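# Place the alphabet block in the child's toy box

## Task

Pick up the alphabet block and set it inside the daughter's toy box, where it must stay once the robot lets go.

## Robot and tools

The robot has two arms on a table, left_arm and right_arm. Each is a UR7e-type arm carrying a two-finger 140 mm gripper. The left gripper's fingers are rigid. The right gripper's fingers can fold at a hinge. A part held near the outer quarter of the right pads is gripped normally. A part held deeper toward the palm may be held loosely, squeezed too hard, or dropped. If those fingers are pushed tip-first into a surface they fold easily, so a later grip can fail.

Frames: every hand pose, velocity and target is given in that arm's own base frame. Fixed cameras and the table use the scene frame. In the scene frame the origin is on the table top, midway between the nominal bases. +z is up, +x points out over the table, and left_arm is on the +y side. Calibrated bases are left_arm at (+0.048, +0.373, +0.025) m with quat_wxyz (+1.000, 0, 0, -0.011), and right_arm at (+0.013, -0.347, +0.025) m with quat_wxyz (+1.000, 0, 0, -0.016). On each gripper, +z points along the fingers and the fingers close along y. end_effector_position is the point between the closed pads. The fingertips reach about 33 mm past it when the gap is up to 40 mm, and about 9 mm past it when fully open.

The row format is shared by execute_actions and move. A row is one flat list of 20 numbers covering both arms. The first ten are for the left arm: x, y, z, qw, qx, qy, qz, gripper position, force_limit, speed. The next ten are the same for the right arm. x, y, z form an absolute position in metres in that arm's base frame. The quaternion is an absolute orientation, w first. Gripper position runs from -1 to +1: +1 is fully open (140 mm), the pads meet at about -0.8, and -1 closes until something blocks the fingers. force_limit and speed also run from -1 to +1. Both start at +1. Slower, lower settings squeeze more gently.

execute_actions(actions, cameras): actions is a list of actions. Each action is a list of up to 15 rows, one per 1/30 s step, and the last row is repeated to fill the 15 steps. A target more than 0.6 m from that gripper's current position along any of its axes gets the action refused. To keep an arm still, resend its last reported whole pose and its gripper numbers. Resend the same quaternion every time rather than copying a drifted reading. Images come back only when actions is empty or cameras names them.

move(target, speed, blend, stop_force, zero, blocking, cameras): target is one 20-number row or a list of up to 15 rows, each an absolute pose for both arms. Each gripper travels in a straight line to it. speed is in m/s, from 0.002 to 3.6, default 0.25. blend is a corner radius in metres for a list of rows. stop_force, from 3 to 120 N, ends an arm's path when its wrist sensor feels that much push. Use it slowly when going down onto surfaces. Leave it out when moving away from a contact. zero defaults to true and re-zeroes the sensor first. blocking=false returns early and cannot be combined with stop_force. Paths do not avoid obstacles. Do not route a path past an arm's own base. The result ends with a move: line. done means the arm is within 3 mm and 2 degrees of the target. off_target, held, moving or fault are the other endings, and limits= notes paced or held.

Other tools: wait(seconds, 0 to 10) holds the last commands. stop brakes a running move. zoom_image(camera, region [x0,y0,x1,y1], at most 504 px per side) enlarges part of the newest image. zero_wrist_force(arm) re-zeroes one sensor. read_manual gives licence texts. finished_scene ends the scene for good, so call it only once the block sits in the toy box.

Cameras are cam_high, cam_low, cam_left_wrist and cam_right_wrist, all 896x504.

Results report per-arm pose, velocities (shown as within noise when still), Hand target (where the arm is actually being sent), Tool commands, joint torques, and wrist force and torque along the gripper axes. object_status codes: 0 moving, 1 blocked while opening, 2 blocked while closing (usually holding something), 3 at the commanded spot or pads met. position_measured is in counts: 3 is open, 230 is pads touching. To squeeze harder, raise force_limit and change position slightly, for example -1 to -0.98.

Cautions. Each control step turns the commanded orientation by at most 32 degrees. A force over about 150 N, or a joint overload, stops the arm for 10 s. Wrist joints tolerate about 17-18 N m. Avoid hard contact, collisions between the arms, grips on the other arm's fingers, dropping the block from a height, and knocking anything off the table. Holding an arm outstretched or pushing it at an unreachable pose heats its motors, and a MOTOR HOT warning may come before an over-temperature stop.

Each tool is called after ">>>" in YAML: its name, and indented under it one key for each argument.

## Session

>>> execute_actions:
  actions: []

Scene clock: 0.00 s.
left_arm: end_effector_position=(+0.9682, -0.3702, +0.0777) position_measured=3 object_status=3 end_effector_quat_wxyz=(+0.223, +0.905, -0.028, +0.361) | right_arm: end_effector_position=(+0.1615, +0.3323, +0.2757) position_measured=3 object_status=3 end_effector_quat_wxyz=(-0.362, +0.251, +0.886, -0.144)
Joint positions: left_arm=[-0.467 -0.497 0.93 -2.877 -1.661 2.695] | right_arm=[0.489 -1.472 1.534 -0.871 -1.297 0.93]
Joint velocities: within noise
Joint torques (N m): no reading
Wrist force (N): no reading
Wrist torque (N m): no reading
Wrist force, peak (N): no reading
Hand target: left_arm +0.9682, -0.3702, +0.0777; +0.223, +0.905, -0.028, +0.361 | right_arm +0.1615, +0.3323, +0.2757; -0.362, +0.251, +0.886, -0.144
Tool commands: left_gripper/position=+1.0 left_gripper/force_limit=+1.0 left_gripper/speed=+1.0 right_gripper/position=+1.0 right_gripper/force_limit=+1.0 right_gripper/speed=+1.0

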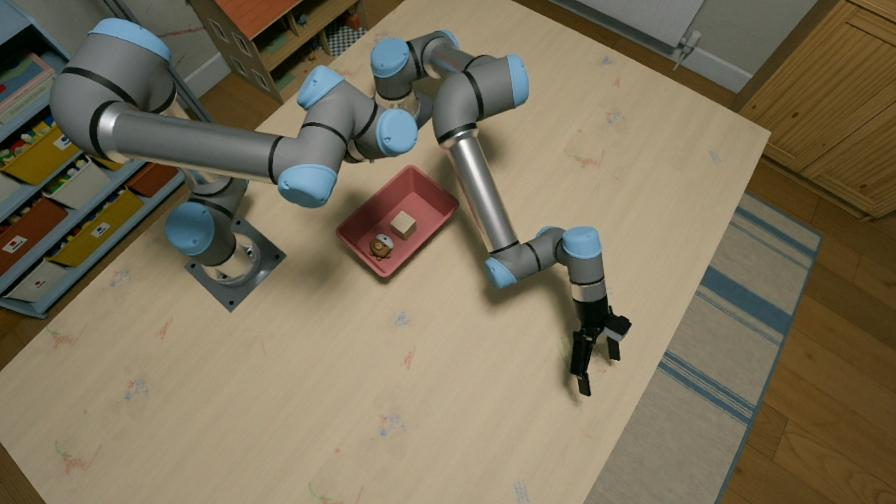

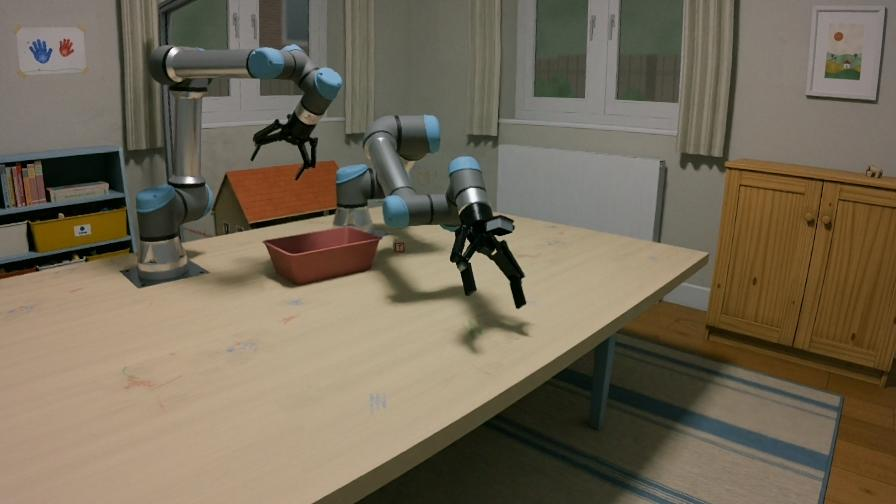

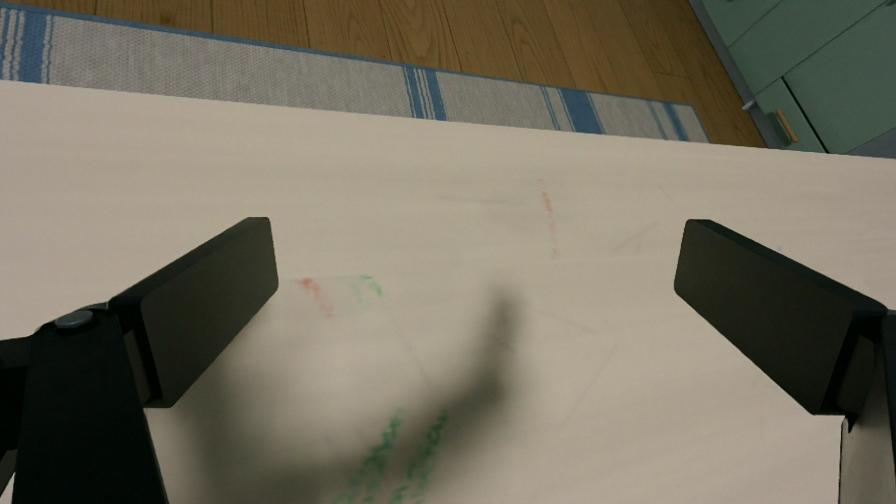

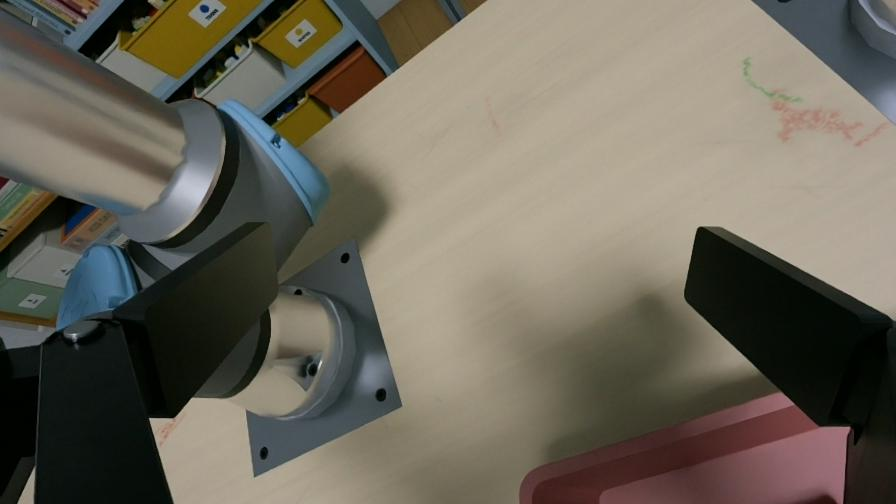

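>>> zoom_image:
  camera: "cam_low"
  region: [230, 170, 530, 340]

>>> zoom_image:
  camera: "cam_high"
  region: [320, 40, 620, 300]

Scaled by 1.680 from the camera's 896x504 image, which has a finer 1280x720 frame.

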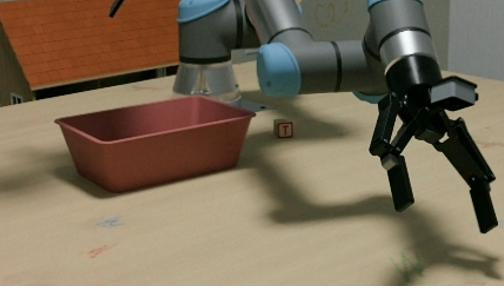

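Scaled by 1.680 from the camera's 896x504 image, which has a finer 1280x720 frame.

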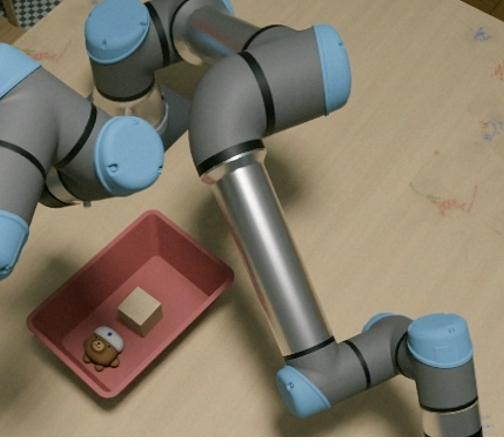

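>>> move:
  target: [0.42,0.0,0.30,0,1,0,0,1,1,1,0.1615,0.3323,0.2757,-0.362,0.251,0.886,-0.144,1,1,1]
  speed: 0.5
  cameras: ["cam_high","cam_low","cam_left_wrist"]

Scene clock: 9.60 s.
left_arm: end_effector_position=(+0.4201, +0.0000, +0.3000) position_measured=3 object_status=3 end_effector_quat_wxyz=(+0.000, +1.000, +0.000, +0.000) | right_arm: end_effector_position=(+0.1615, +0.3323, +0.2757) position_measured=3 object_status=3 end_effector_quat_wxyz=(-0.362, +0.251, +0.886, -0.144)
Joint positions: left_arm=[-0.323 -1.789 1.703 -1.485 -1.571 2.819] | right_arm=[0.489 -1.472 1.534 -0.87 -1.297 0.931]
Joint torques (N m): left_arm=[8.61 -25.86 -37.06 -0.61 1.74 2.61] | right_arm=[-8.37 -20.1 -12.65 2.23 3.42 1.36]
Wrist force (N): left_arm=[0.9 -1.0 0.0] | right_arm=[-0.3 -0.1 -0.2]
Wrist torque (N m): left_arm=[-0.33 -0.10 0.20] | right_arm=[-0.02 0.06 0.00]
Wrist force, peak (N): left_arm=[-0.9 -2.3 -0.9] | right_arm=[-0.4 0.1 -0.3]
Hand target: left_arm +0.4200, +0.0000, +0.3000; +0.000, +1.000, +0.000, +0.000 | right_arm +0.1615, +0.3323, +0.2757; -0.362, +0.251, +0.886, -0.144
Off the commanded pose: left_arm 0.000 m, 0 deg | right_arm 0.000 m, 0 deg.
move: done
Images, in order (width x height): cam_high 896x504, cam_low 896x504, cam_left_wrist 896x504.

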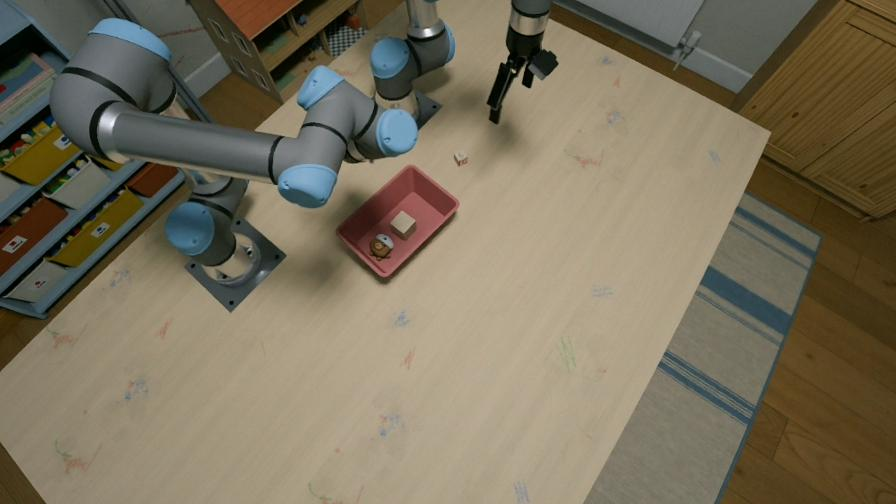

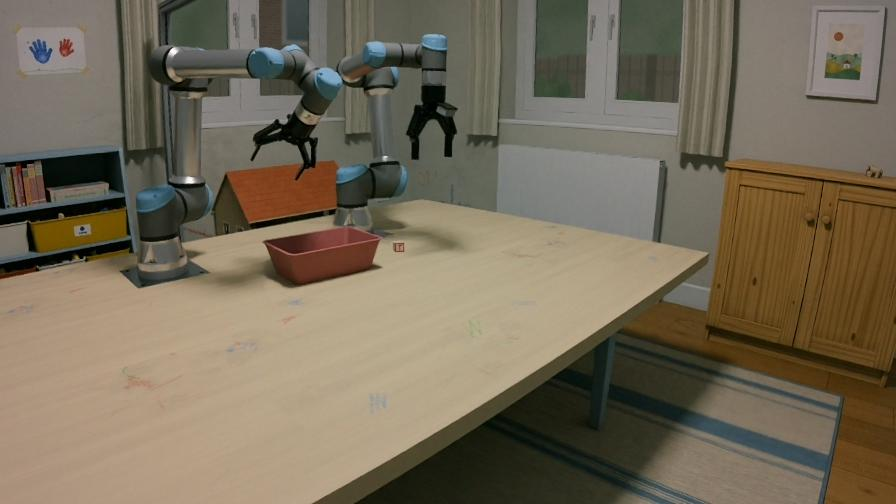

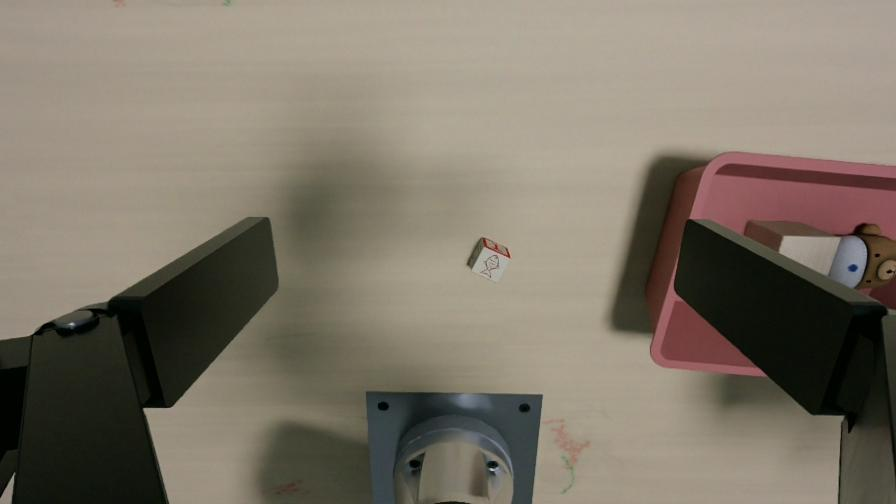

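>>> zoom_image:
  camera: "cam_left_wrist"
  region: [440, 220, 540, 300]

Scaled by 5.040 from the camera's 896x504 image, which has a finer 1280x720 frame.

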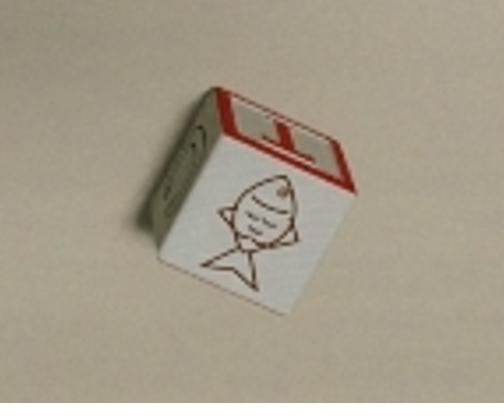

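>>> move:
  target: [0.303,-0.041,0.10,0,0.974,-0.225,0,0.0,-0.5,0,0.1615,0.3323,0.2757,-0.362,0.251,0.886,-0.144,1,1,1]
  speed: 0.4
  cameras: ["cam_low","cam_left_wrist"]

Scene clock: 25.87 s.
left_arm: end_effector_position=(+0.3030, -0.0410, +0.1001) position_measured=129 object_status=3 end_effector_quat_wxyz=(+0.000, +0.974, -0.225, +0.000) | right_arm: end_effector_position=(+0.1615, +0.3323, +0.2757) position_measured=3 object_status=3 end_effector_quat_wxyz=(-0.362, +0.251, +0.886, -0.144)
Joint positions: left_arm=[-0.585 -2.047 2.382 -1.906 -1.571 3.01] | right_arm=[0.489 -1.472 1.534 -0.87 -1.297 0.931]
Joint torques (N m): left_arm=[-9.3 -13.06 -13.62 -5.33 1.17 -1.63] | right_arm=[-8.34 -20.2 -10.62 2.28 3.09 1.31]
Wrist force (N): left_arm=[1.3 -1.1 0.3] | right_arm=[-0.2 0.1 -0.1]
Wrist torque (N m): left_arm=[-0.35 -0.17 0.18] | right_arm=[-0.01 0.02 0.00]
Wrist force, peak (N): left_arm=[2.3 -1.5 -1.5] | right_arm=[-0.4 0.1 -0.2]
Hand target: left_arm +0.3030, -0.0410, +0.1000; +0.000, +0.974, -0.225, +0.000 | right_arm +0.1615, +0.3323, +0.2757; -0.362, +0.251, +0.886, -0.144
Off the commanded pose: left_arm 0.000 m, 0 deg | right_arm 0.000 m, 0 deg.
move: done
Images, in order (width x height): cam_low 896x504, cam_left_wrist 896x504.

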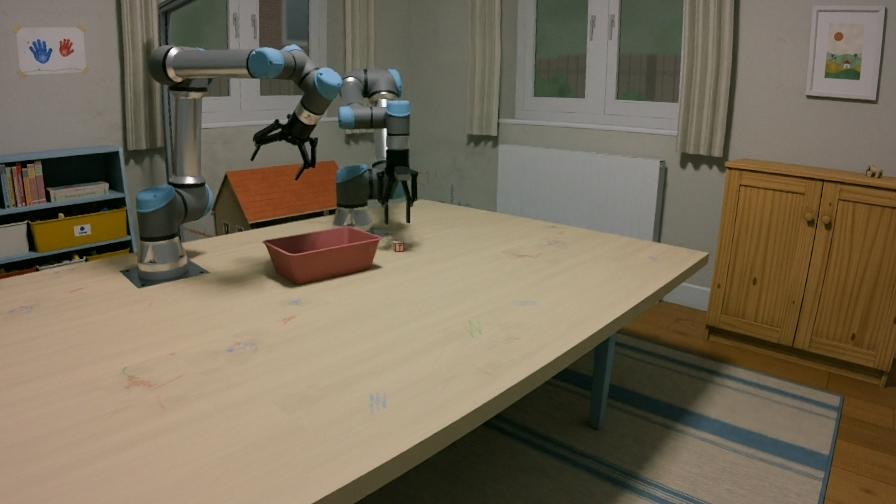

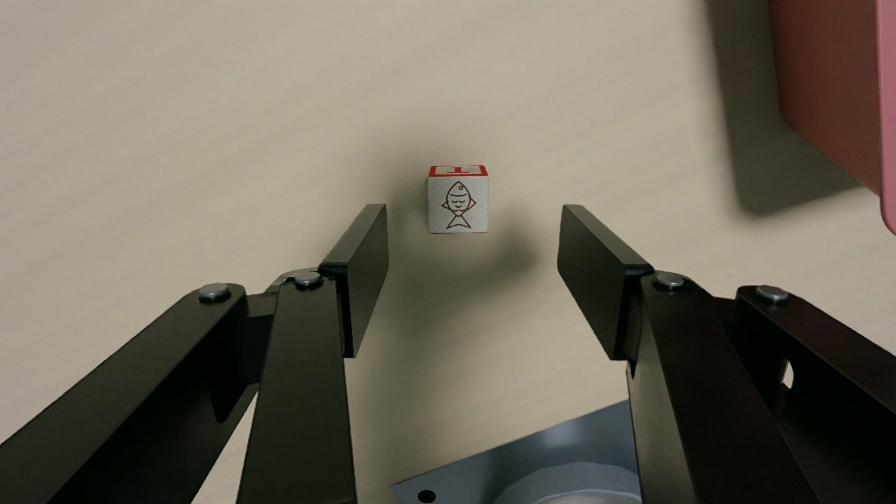

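>>> move:
  target: [0.3005,-0.0395,0.015,0,0.974,-0.225,0,0.0,-0.5,0,0.1615,0.3323,0.2757,-0.362,0.251,0.886,-0.144,1,1,1]
  speed: 0.12
  stop_force: 10
  cameras: ["cam_low","cam_left_wrist"]

Scene clock: 29.47 s.
left_arm: end_effector_position=(+0.3005, -0.0395, +0.0150) position_measured=129 object_status=3 end_effector_quat_wxyz=(+0.000, +0.974, -0.225, +0.000) | right_arm: end_effector_position=(+0.1615, +0.3323, +0.2757) position_measured=3 object_status=3 end_effector_quat_wxyz=(-0.362, +0.251, +0.886, -0.144)
Joint positions: left_arm=[-0.586 -1.905 2.556 -2.223 -1.571 3.01] | right_arm=[0.489 -1.472 1.534 -0.87 -1.297 0.931]
Joint torques (N m): left_arm=[8 4.7 -13.27 -5.29 -1.06 1.54] | right_arm=[-8.99 -20.1 -10.99 2.34 3.09 1.23]
Wrist force (N): left_arm=[1.3 -1.2 0.3] | right_arm=[-0.3 0.1 -0.1]
Wrist torque (N m): left_arm=[-0.37 -0.17 0.18] | right_arm=[0.00 0.05 0.00]
Wrist force, peak (N): left_arm=[1.3 -1.5 -1.1] | right_arm=[-0.4 -0.1 -0.2]
Hand target: left_arm +0.3005, -0.0395, +0.0150; +0.000, +0.974, -0.225, +0.000 | right_arm +0.1615, +0.3323, +0.2757; -0.362, +0.251, +0.886, -0.144
Off the commanded pose: left_arm 0.000 m, 0 deg | right_arm 0.000 m, 0 deg.
move: done
Images, in order (width x height): cam_low 896x504, cam_left_wrist 896x504.

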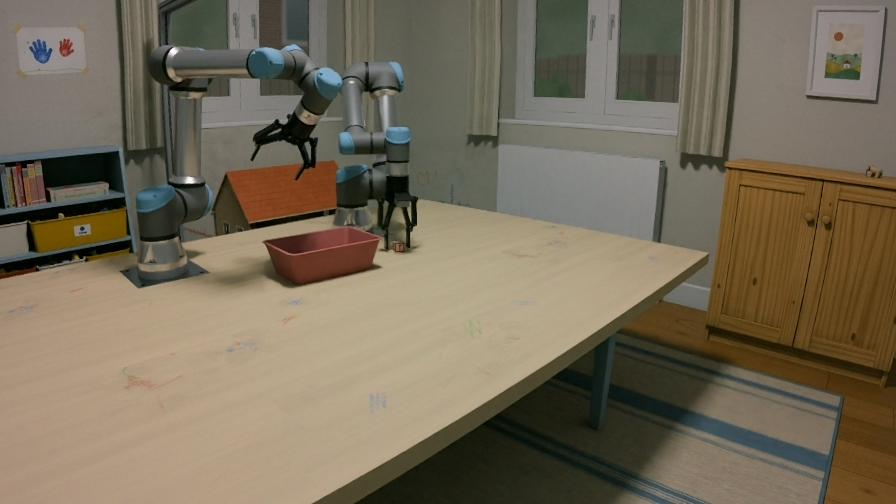

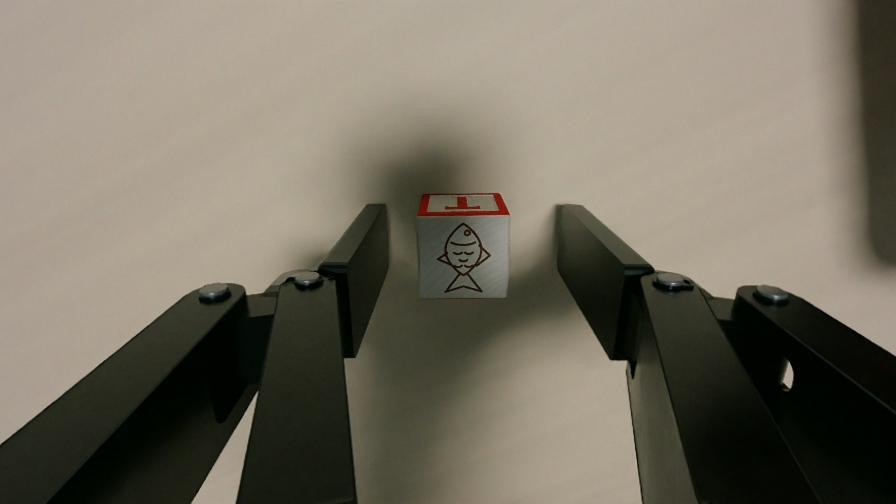

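>>> move:
  target: [0.3005,-0.0395,0.015,0,0.974,-0.225,0,-1,-0.8,-1,0.1615,0.3323,0.2757,-0.362,0.251,0.886,-0.144,1,1,1]
  cameras: ["cam_left_wrist"]

Scene clock: 32.10 s.
left_arm: end_effector_position=(+0.3005, -0.0395, +0.0150) position_measured=183 object_status=2 end_effector_quat_wxyz=(+0.000, +0.974, -0.225, +0.000) | right_arm: end_effector_position=(+0.1615, +0.3323, +0.2757) position_measured=3 object_status=3 end_effector_quat_wxyz=(-0.362, +0.251, +0.886, -0.144)
Joint positions: left_arm=[-0.586 -1.905 2.556 -2.223 -1.571 3.01] | right_arm=[0.489 -1.472 1.534 -0.87 -1.297 0.931]
Joint torques (N m): left_arm=[7.07 4.03 -12.68 -4.86 -1.1 1.6] | right_arm=[-8.8 -19.89 -11.9 2.27 3.11 1.33]
Wrist force (N): left_arm=[-0.8 -1.8 -7.2] | right_arm=[-0.3 -0.2 -0.2]
Wrist torque (N m): left_arm=[-0.28 -0.18 0.17] | right_arm=[-0.05 0.04 -0.01]
Wrist force, peak (N): left_arm=[-1.3 -1.4 -8.0] | right_arm=[-0.4 -0.2 -0.1]
Hand target: left_arm +0.3005, -0.0395, +0.0150; +0.000, +0.974, -0.225, +0.000 | right_arm +0.1615, +0.3323, +0.2757; -0.362, +0.251, +0.886, -0.144
Off the commanded pose: left_arm 0.000 m, 0 deg | right_arm 0.000 m, 0 deg.
move: done
Images, in order (width x height): cam_left_wrist 896x504.

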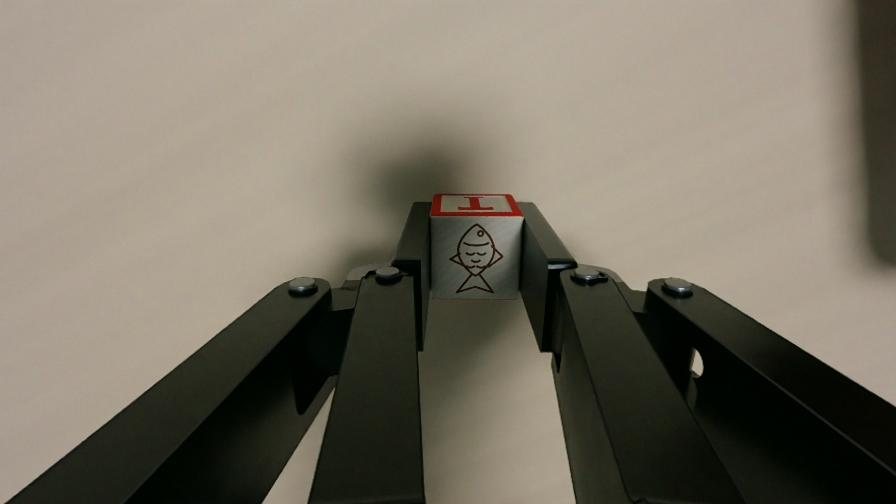

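>>> move:
  target:
    - [0.3005,-0.0395,0.19,0,0.974,-0.225,0,-1,-0.8,-1,0.1615,0.3323,0.2757,-0.362,0.251,0.886,-0.144,1,1,1]
    - [0.33,-0.258,0.20,0,0.707,-0.707,0,-1,-0.8,-1,0.1615,0.3323,0.2757,-0.362,0.251,0.886,-0.144,1,1,1]
  speed: 0.35
  blend: 0.04
  cameras: ["cam_high","cam_low","cam_left_wrist"]

Scene clock: 36.50 s.
left_arm: end_effector_position=(+0.3300, -0.2580, +0.2000) position_measured=183 object_status=2 end_effector_quat_wxyz=(+0.000, +0.707, -0.707, +0.000) | right_arm: end_effector_position=(+0.1615, +0.3323, +0.2757) position_measured=3 object_status=3 end_effector_quat_wxyz=(-0.362, +0.251, +0.886, -0.144)
Joint positions: left_arm=[-0.987 -1.782 1.953 -1.742 -1.571 3.725] | right_arm=[0.489 -1.472 1.534 -0.87 -1.297 0.931]
Joint torques (N m): left_arm=[-8 -4.91 -37.16 -5.39 -1.09 2.5] | right_arm=[-8.71 -21.86 -10.54 2.18 3.08 1.09]
Wrist force (N): left_arm=[1.1 -1.2 0.1] | right_arm=[-0.2 0.1 -0.1]
Wrist torque (N m): left_arm=[-0.38 -0.13 0.19] | right_arm=[0.01 0.03 -0.01]
Wrist force, peak (N): left_arm=[-1.4 -1.3 -8.3] | right_arm=[-0.5 0.1 -0.2]
Hand target: left_arm +0.3300, -0.2580, +0.2000; +0.000, +0.707, -0.707, +0.000 | right_arm +0.1615, +0.3323, +0.2757; -0.362, +0.251, +0.886, -0.144
Off the commanded pose: left_arm 0.000 m, 0 deg | right_arm 0.000 m, 0 deg.
move: done
Images, in order (width x height): cam_high 896x504, cam_low 896x504, cam_left_wrist 896x504.

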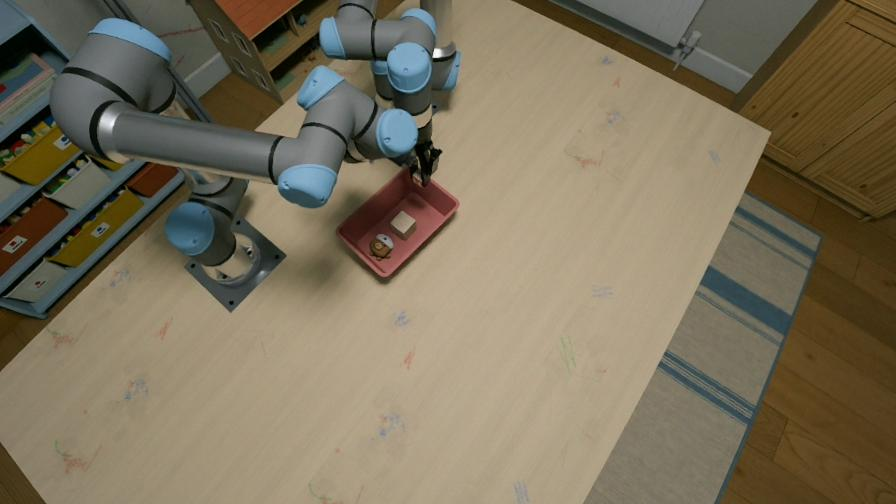

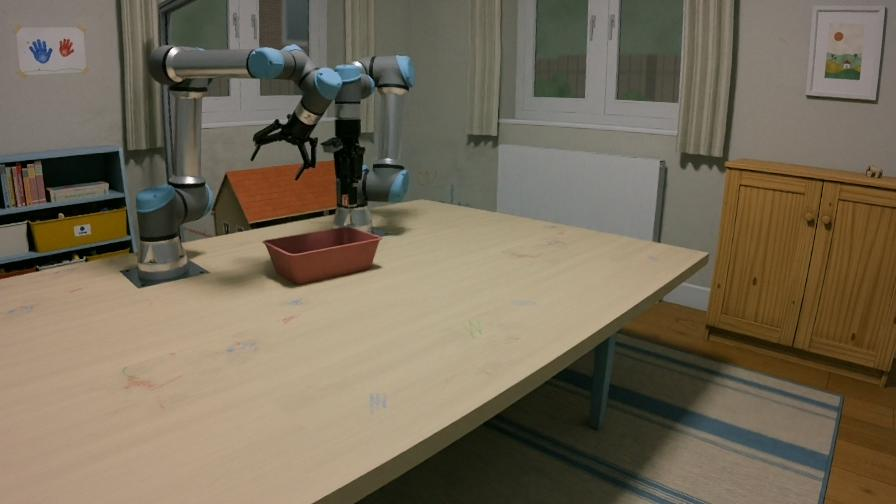

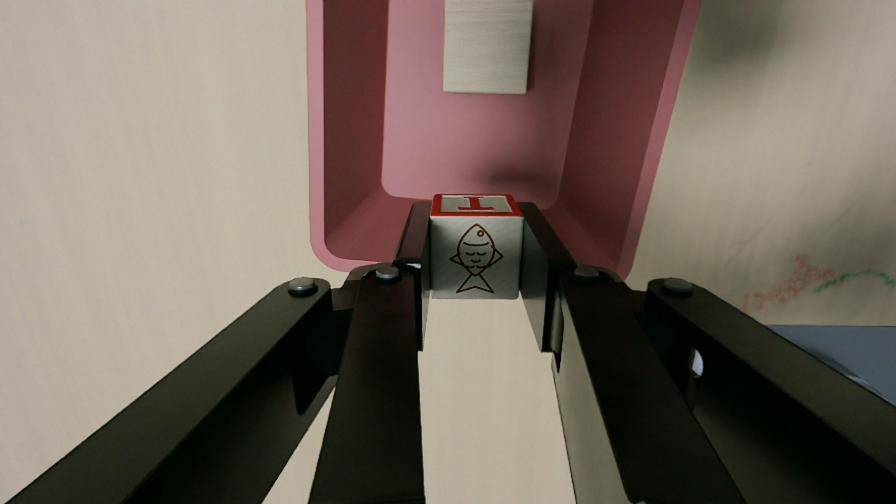

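>>> move:
  target:
    - [0.32,-0.270,0.05,0,0.707,-0.707,0,-1,-0.8,-1,0.1615,0.3323,0.2757,-0.362,0.251,0.886,-0.144,1,1,1]
    - [0.32,-0.270,0.014,0,0.707,-0.707,0,-1,-0.8,-1,0.1615,0.3323,0.2757,-0.362,0.251,0.886,-0.144,1,1,1]
  speed: [0.2,0.025]
  stop_force: 6
  cameras: ["cam_low","cam_left_wrist"]

Scene clock: 42.87 s.
left_arm: end_effector_position=(+0.3200, -0.2700, +0.0177) position_measured=183 object_status=2 end_effector_quat_wxyz=(+0.000, +0.707, -0.707, +0.000) | right_arm: end_effector_position=(+0.1615, +0.3323, +0.2757) position_measured=3 object_status=3 end_effector_quat_wxyz=(-0.362, +0.251, +0.886, -0.144)
Joint positions: left_arm=[-1.025 -1.565 2.285 -2.291 -1.571 3.687] | right_arm=[0.489 -1.472 1.534 -0.87 -1.297 0.931]
Joint torques (N m): left_arm=[-2.31 -31.57 -31.24 -0.95 0.92 -2.15] | right_arm=[-8.2 -19.81 -12.64 1.9 3.24 1.25]
Wrist force (N): left_arm=[1.1 -1.1 0.6] | right_arm=[0.0 -0.1 -0.2]
Wrist torque (N m): left_arm=[-0.35 -0.15 0.39] | right_arm=[-0.03 -0.01 0.00]
Wrist force, peak (N): left_arm=[0.3 0.4 -15.5] | right_arm=[-0.6 0.1 0.0]
Hand target: left_arm +0.3200, -0.2700, +0.0177; +0.000, +0.707, -0.707, +0.000 | right_arm +0.1615, +0.3323, +0.2757; -0.362, +0.251, +0.886, -0.144
Off the commanded pose: left_arm 0.004 m, 0 deg | right_arm 0.000 m, 0 deg.
move: contact (left_arm); path passed 1 of 2 targets
Images, in order (width x height): cam_low 896x504, cam_left_wrist 896x504.

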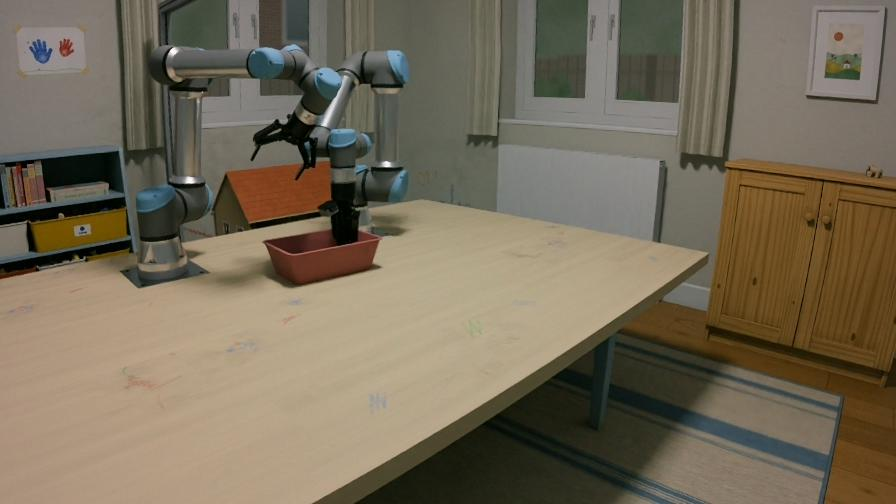

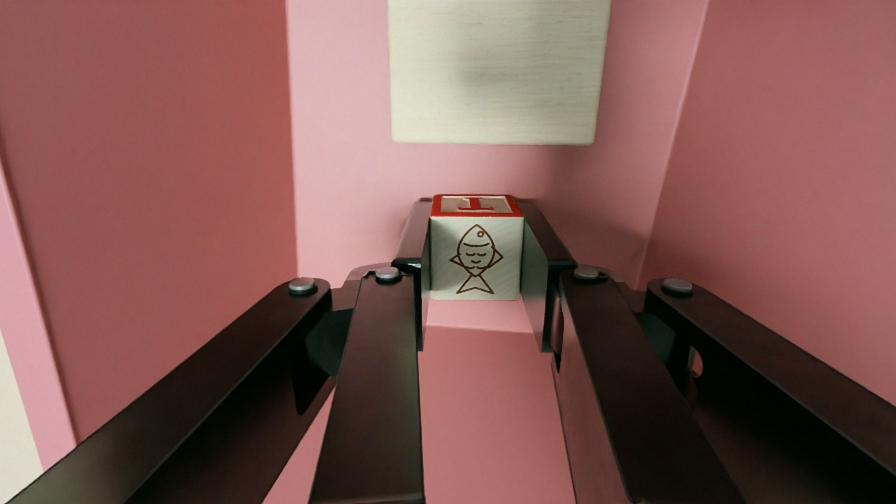

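>>> move:
  target:
    - [0.32,-0.270,0.0177,0,0.707,-0.707,0,-0.15,-0.8,-1,0.1615,0.3323,0.2757,-0.362,0.251,0.886,-0.144,1,1,1]
    - [0.32,-0.270,0.20,0,0.707,-0.707,0,-0.15,-0.8,-1,0.1615,0.3323,0.2757,-0.362,0.251,0.886,-0.144,1,1,1]
  speed: 0.25
  cameras: ["cam_left_wrist"]

Scene clock: 46.97 s.
left_arm: end_effector_position=(+0.3200, -0.2700, +0.1999) position_measured=148 object_status=3 end_effector_quat_wxyz=(+0.000, +0.707, -0.707, +0.000) | right_arm: end_effector_position=(+0.1615, +0.3323, +0.2757) position_measured=3 object_status=3 end_effector_quat_wxyz=(-0.362, +0.251, +0.886, -0.144)
Joint positions: left_arm=[-1.025 -1.782 1.954 -1.742 -1.571 3.688] | right_arm=[0.489 -1.472 1.534 -0.87 -1.297 0.931]
Joint torques (N m): left_arm=[-8.09 -26.59 -37.47 -0.75 -1.14 -2.4] | right_arm=[-8.31 -20.21 -12.03 1.92 3.25 1.06]
Wrist force (N): left_arm=[0.9 -1.2 0.0] | right_arm=[0.0 -0.1 -0.1]
Wrist torque (N m): left_arm=[-0.38 -0.09 0.38] | right_arm=[-0.02 -0.02 0.00]
Wrist force, peak (N): left_arm=[1.2 -0.9 2.1] | right_arm=[-0.5 0.1 -0.1]
Hand target: left_arm +0.3200, -0.2700, +0.2000; +0.000, +0.707, -0.707, +0.000 | right_arm +0.1615, +0.3323, +0.2757; -0.362, +0.251, +0.886, -0.144
Off the commanded pose: left_arm 0.000 m, 0 deg | right_arm 0.000 m, 0 deg.
move: done
Images, in order (width x height): cam_left_wrist 896x504.

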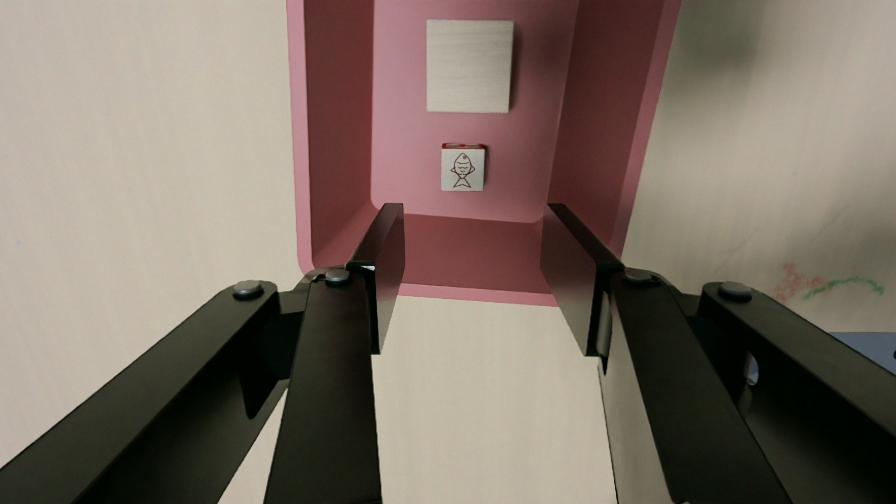

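>>> finished_scene:

The scene is finished: the task was done.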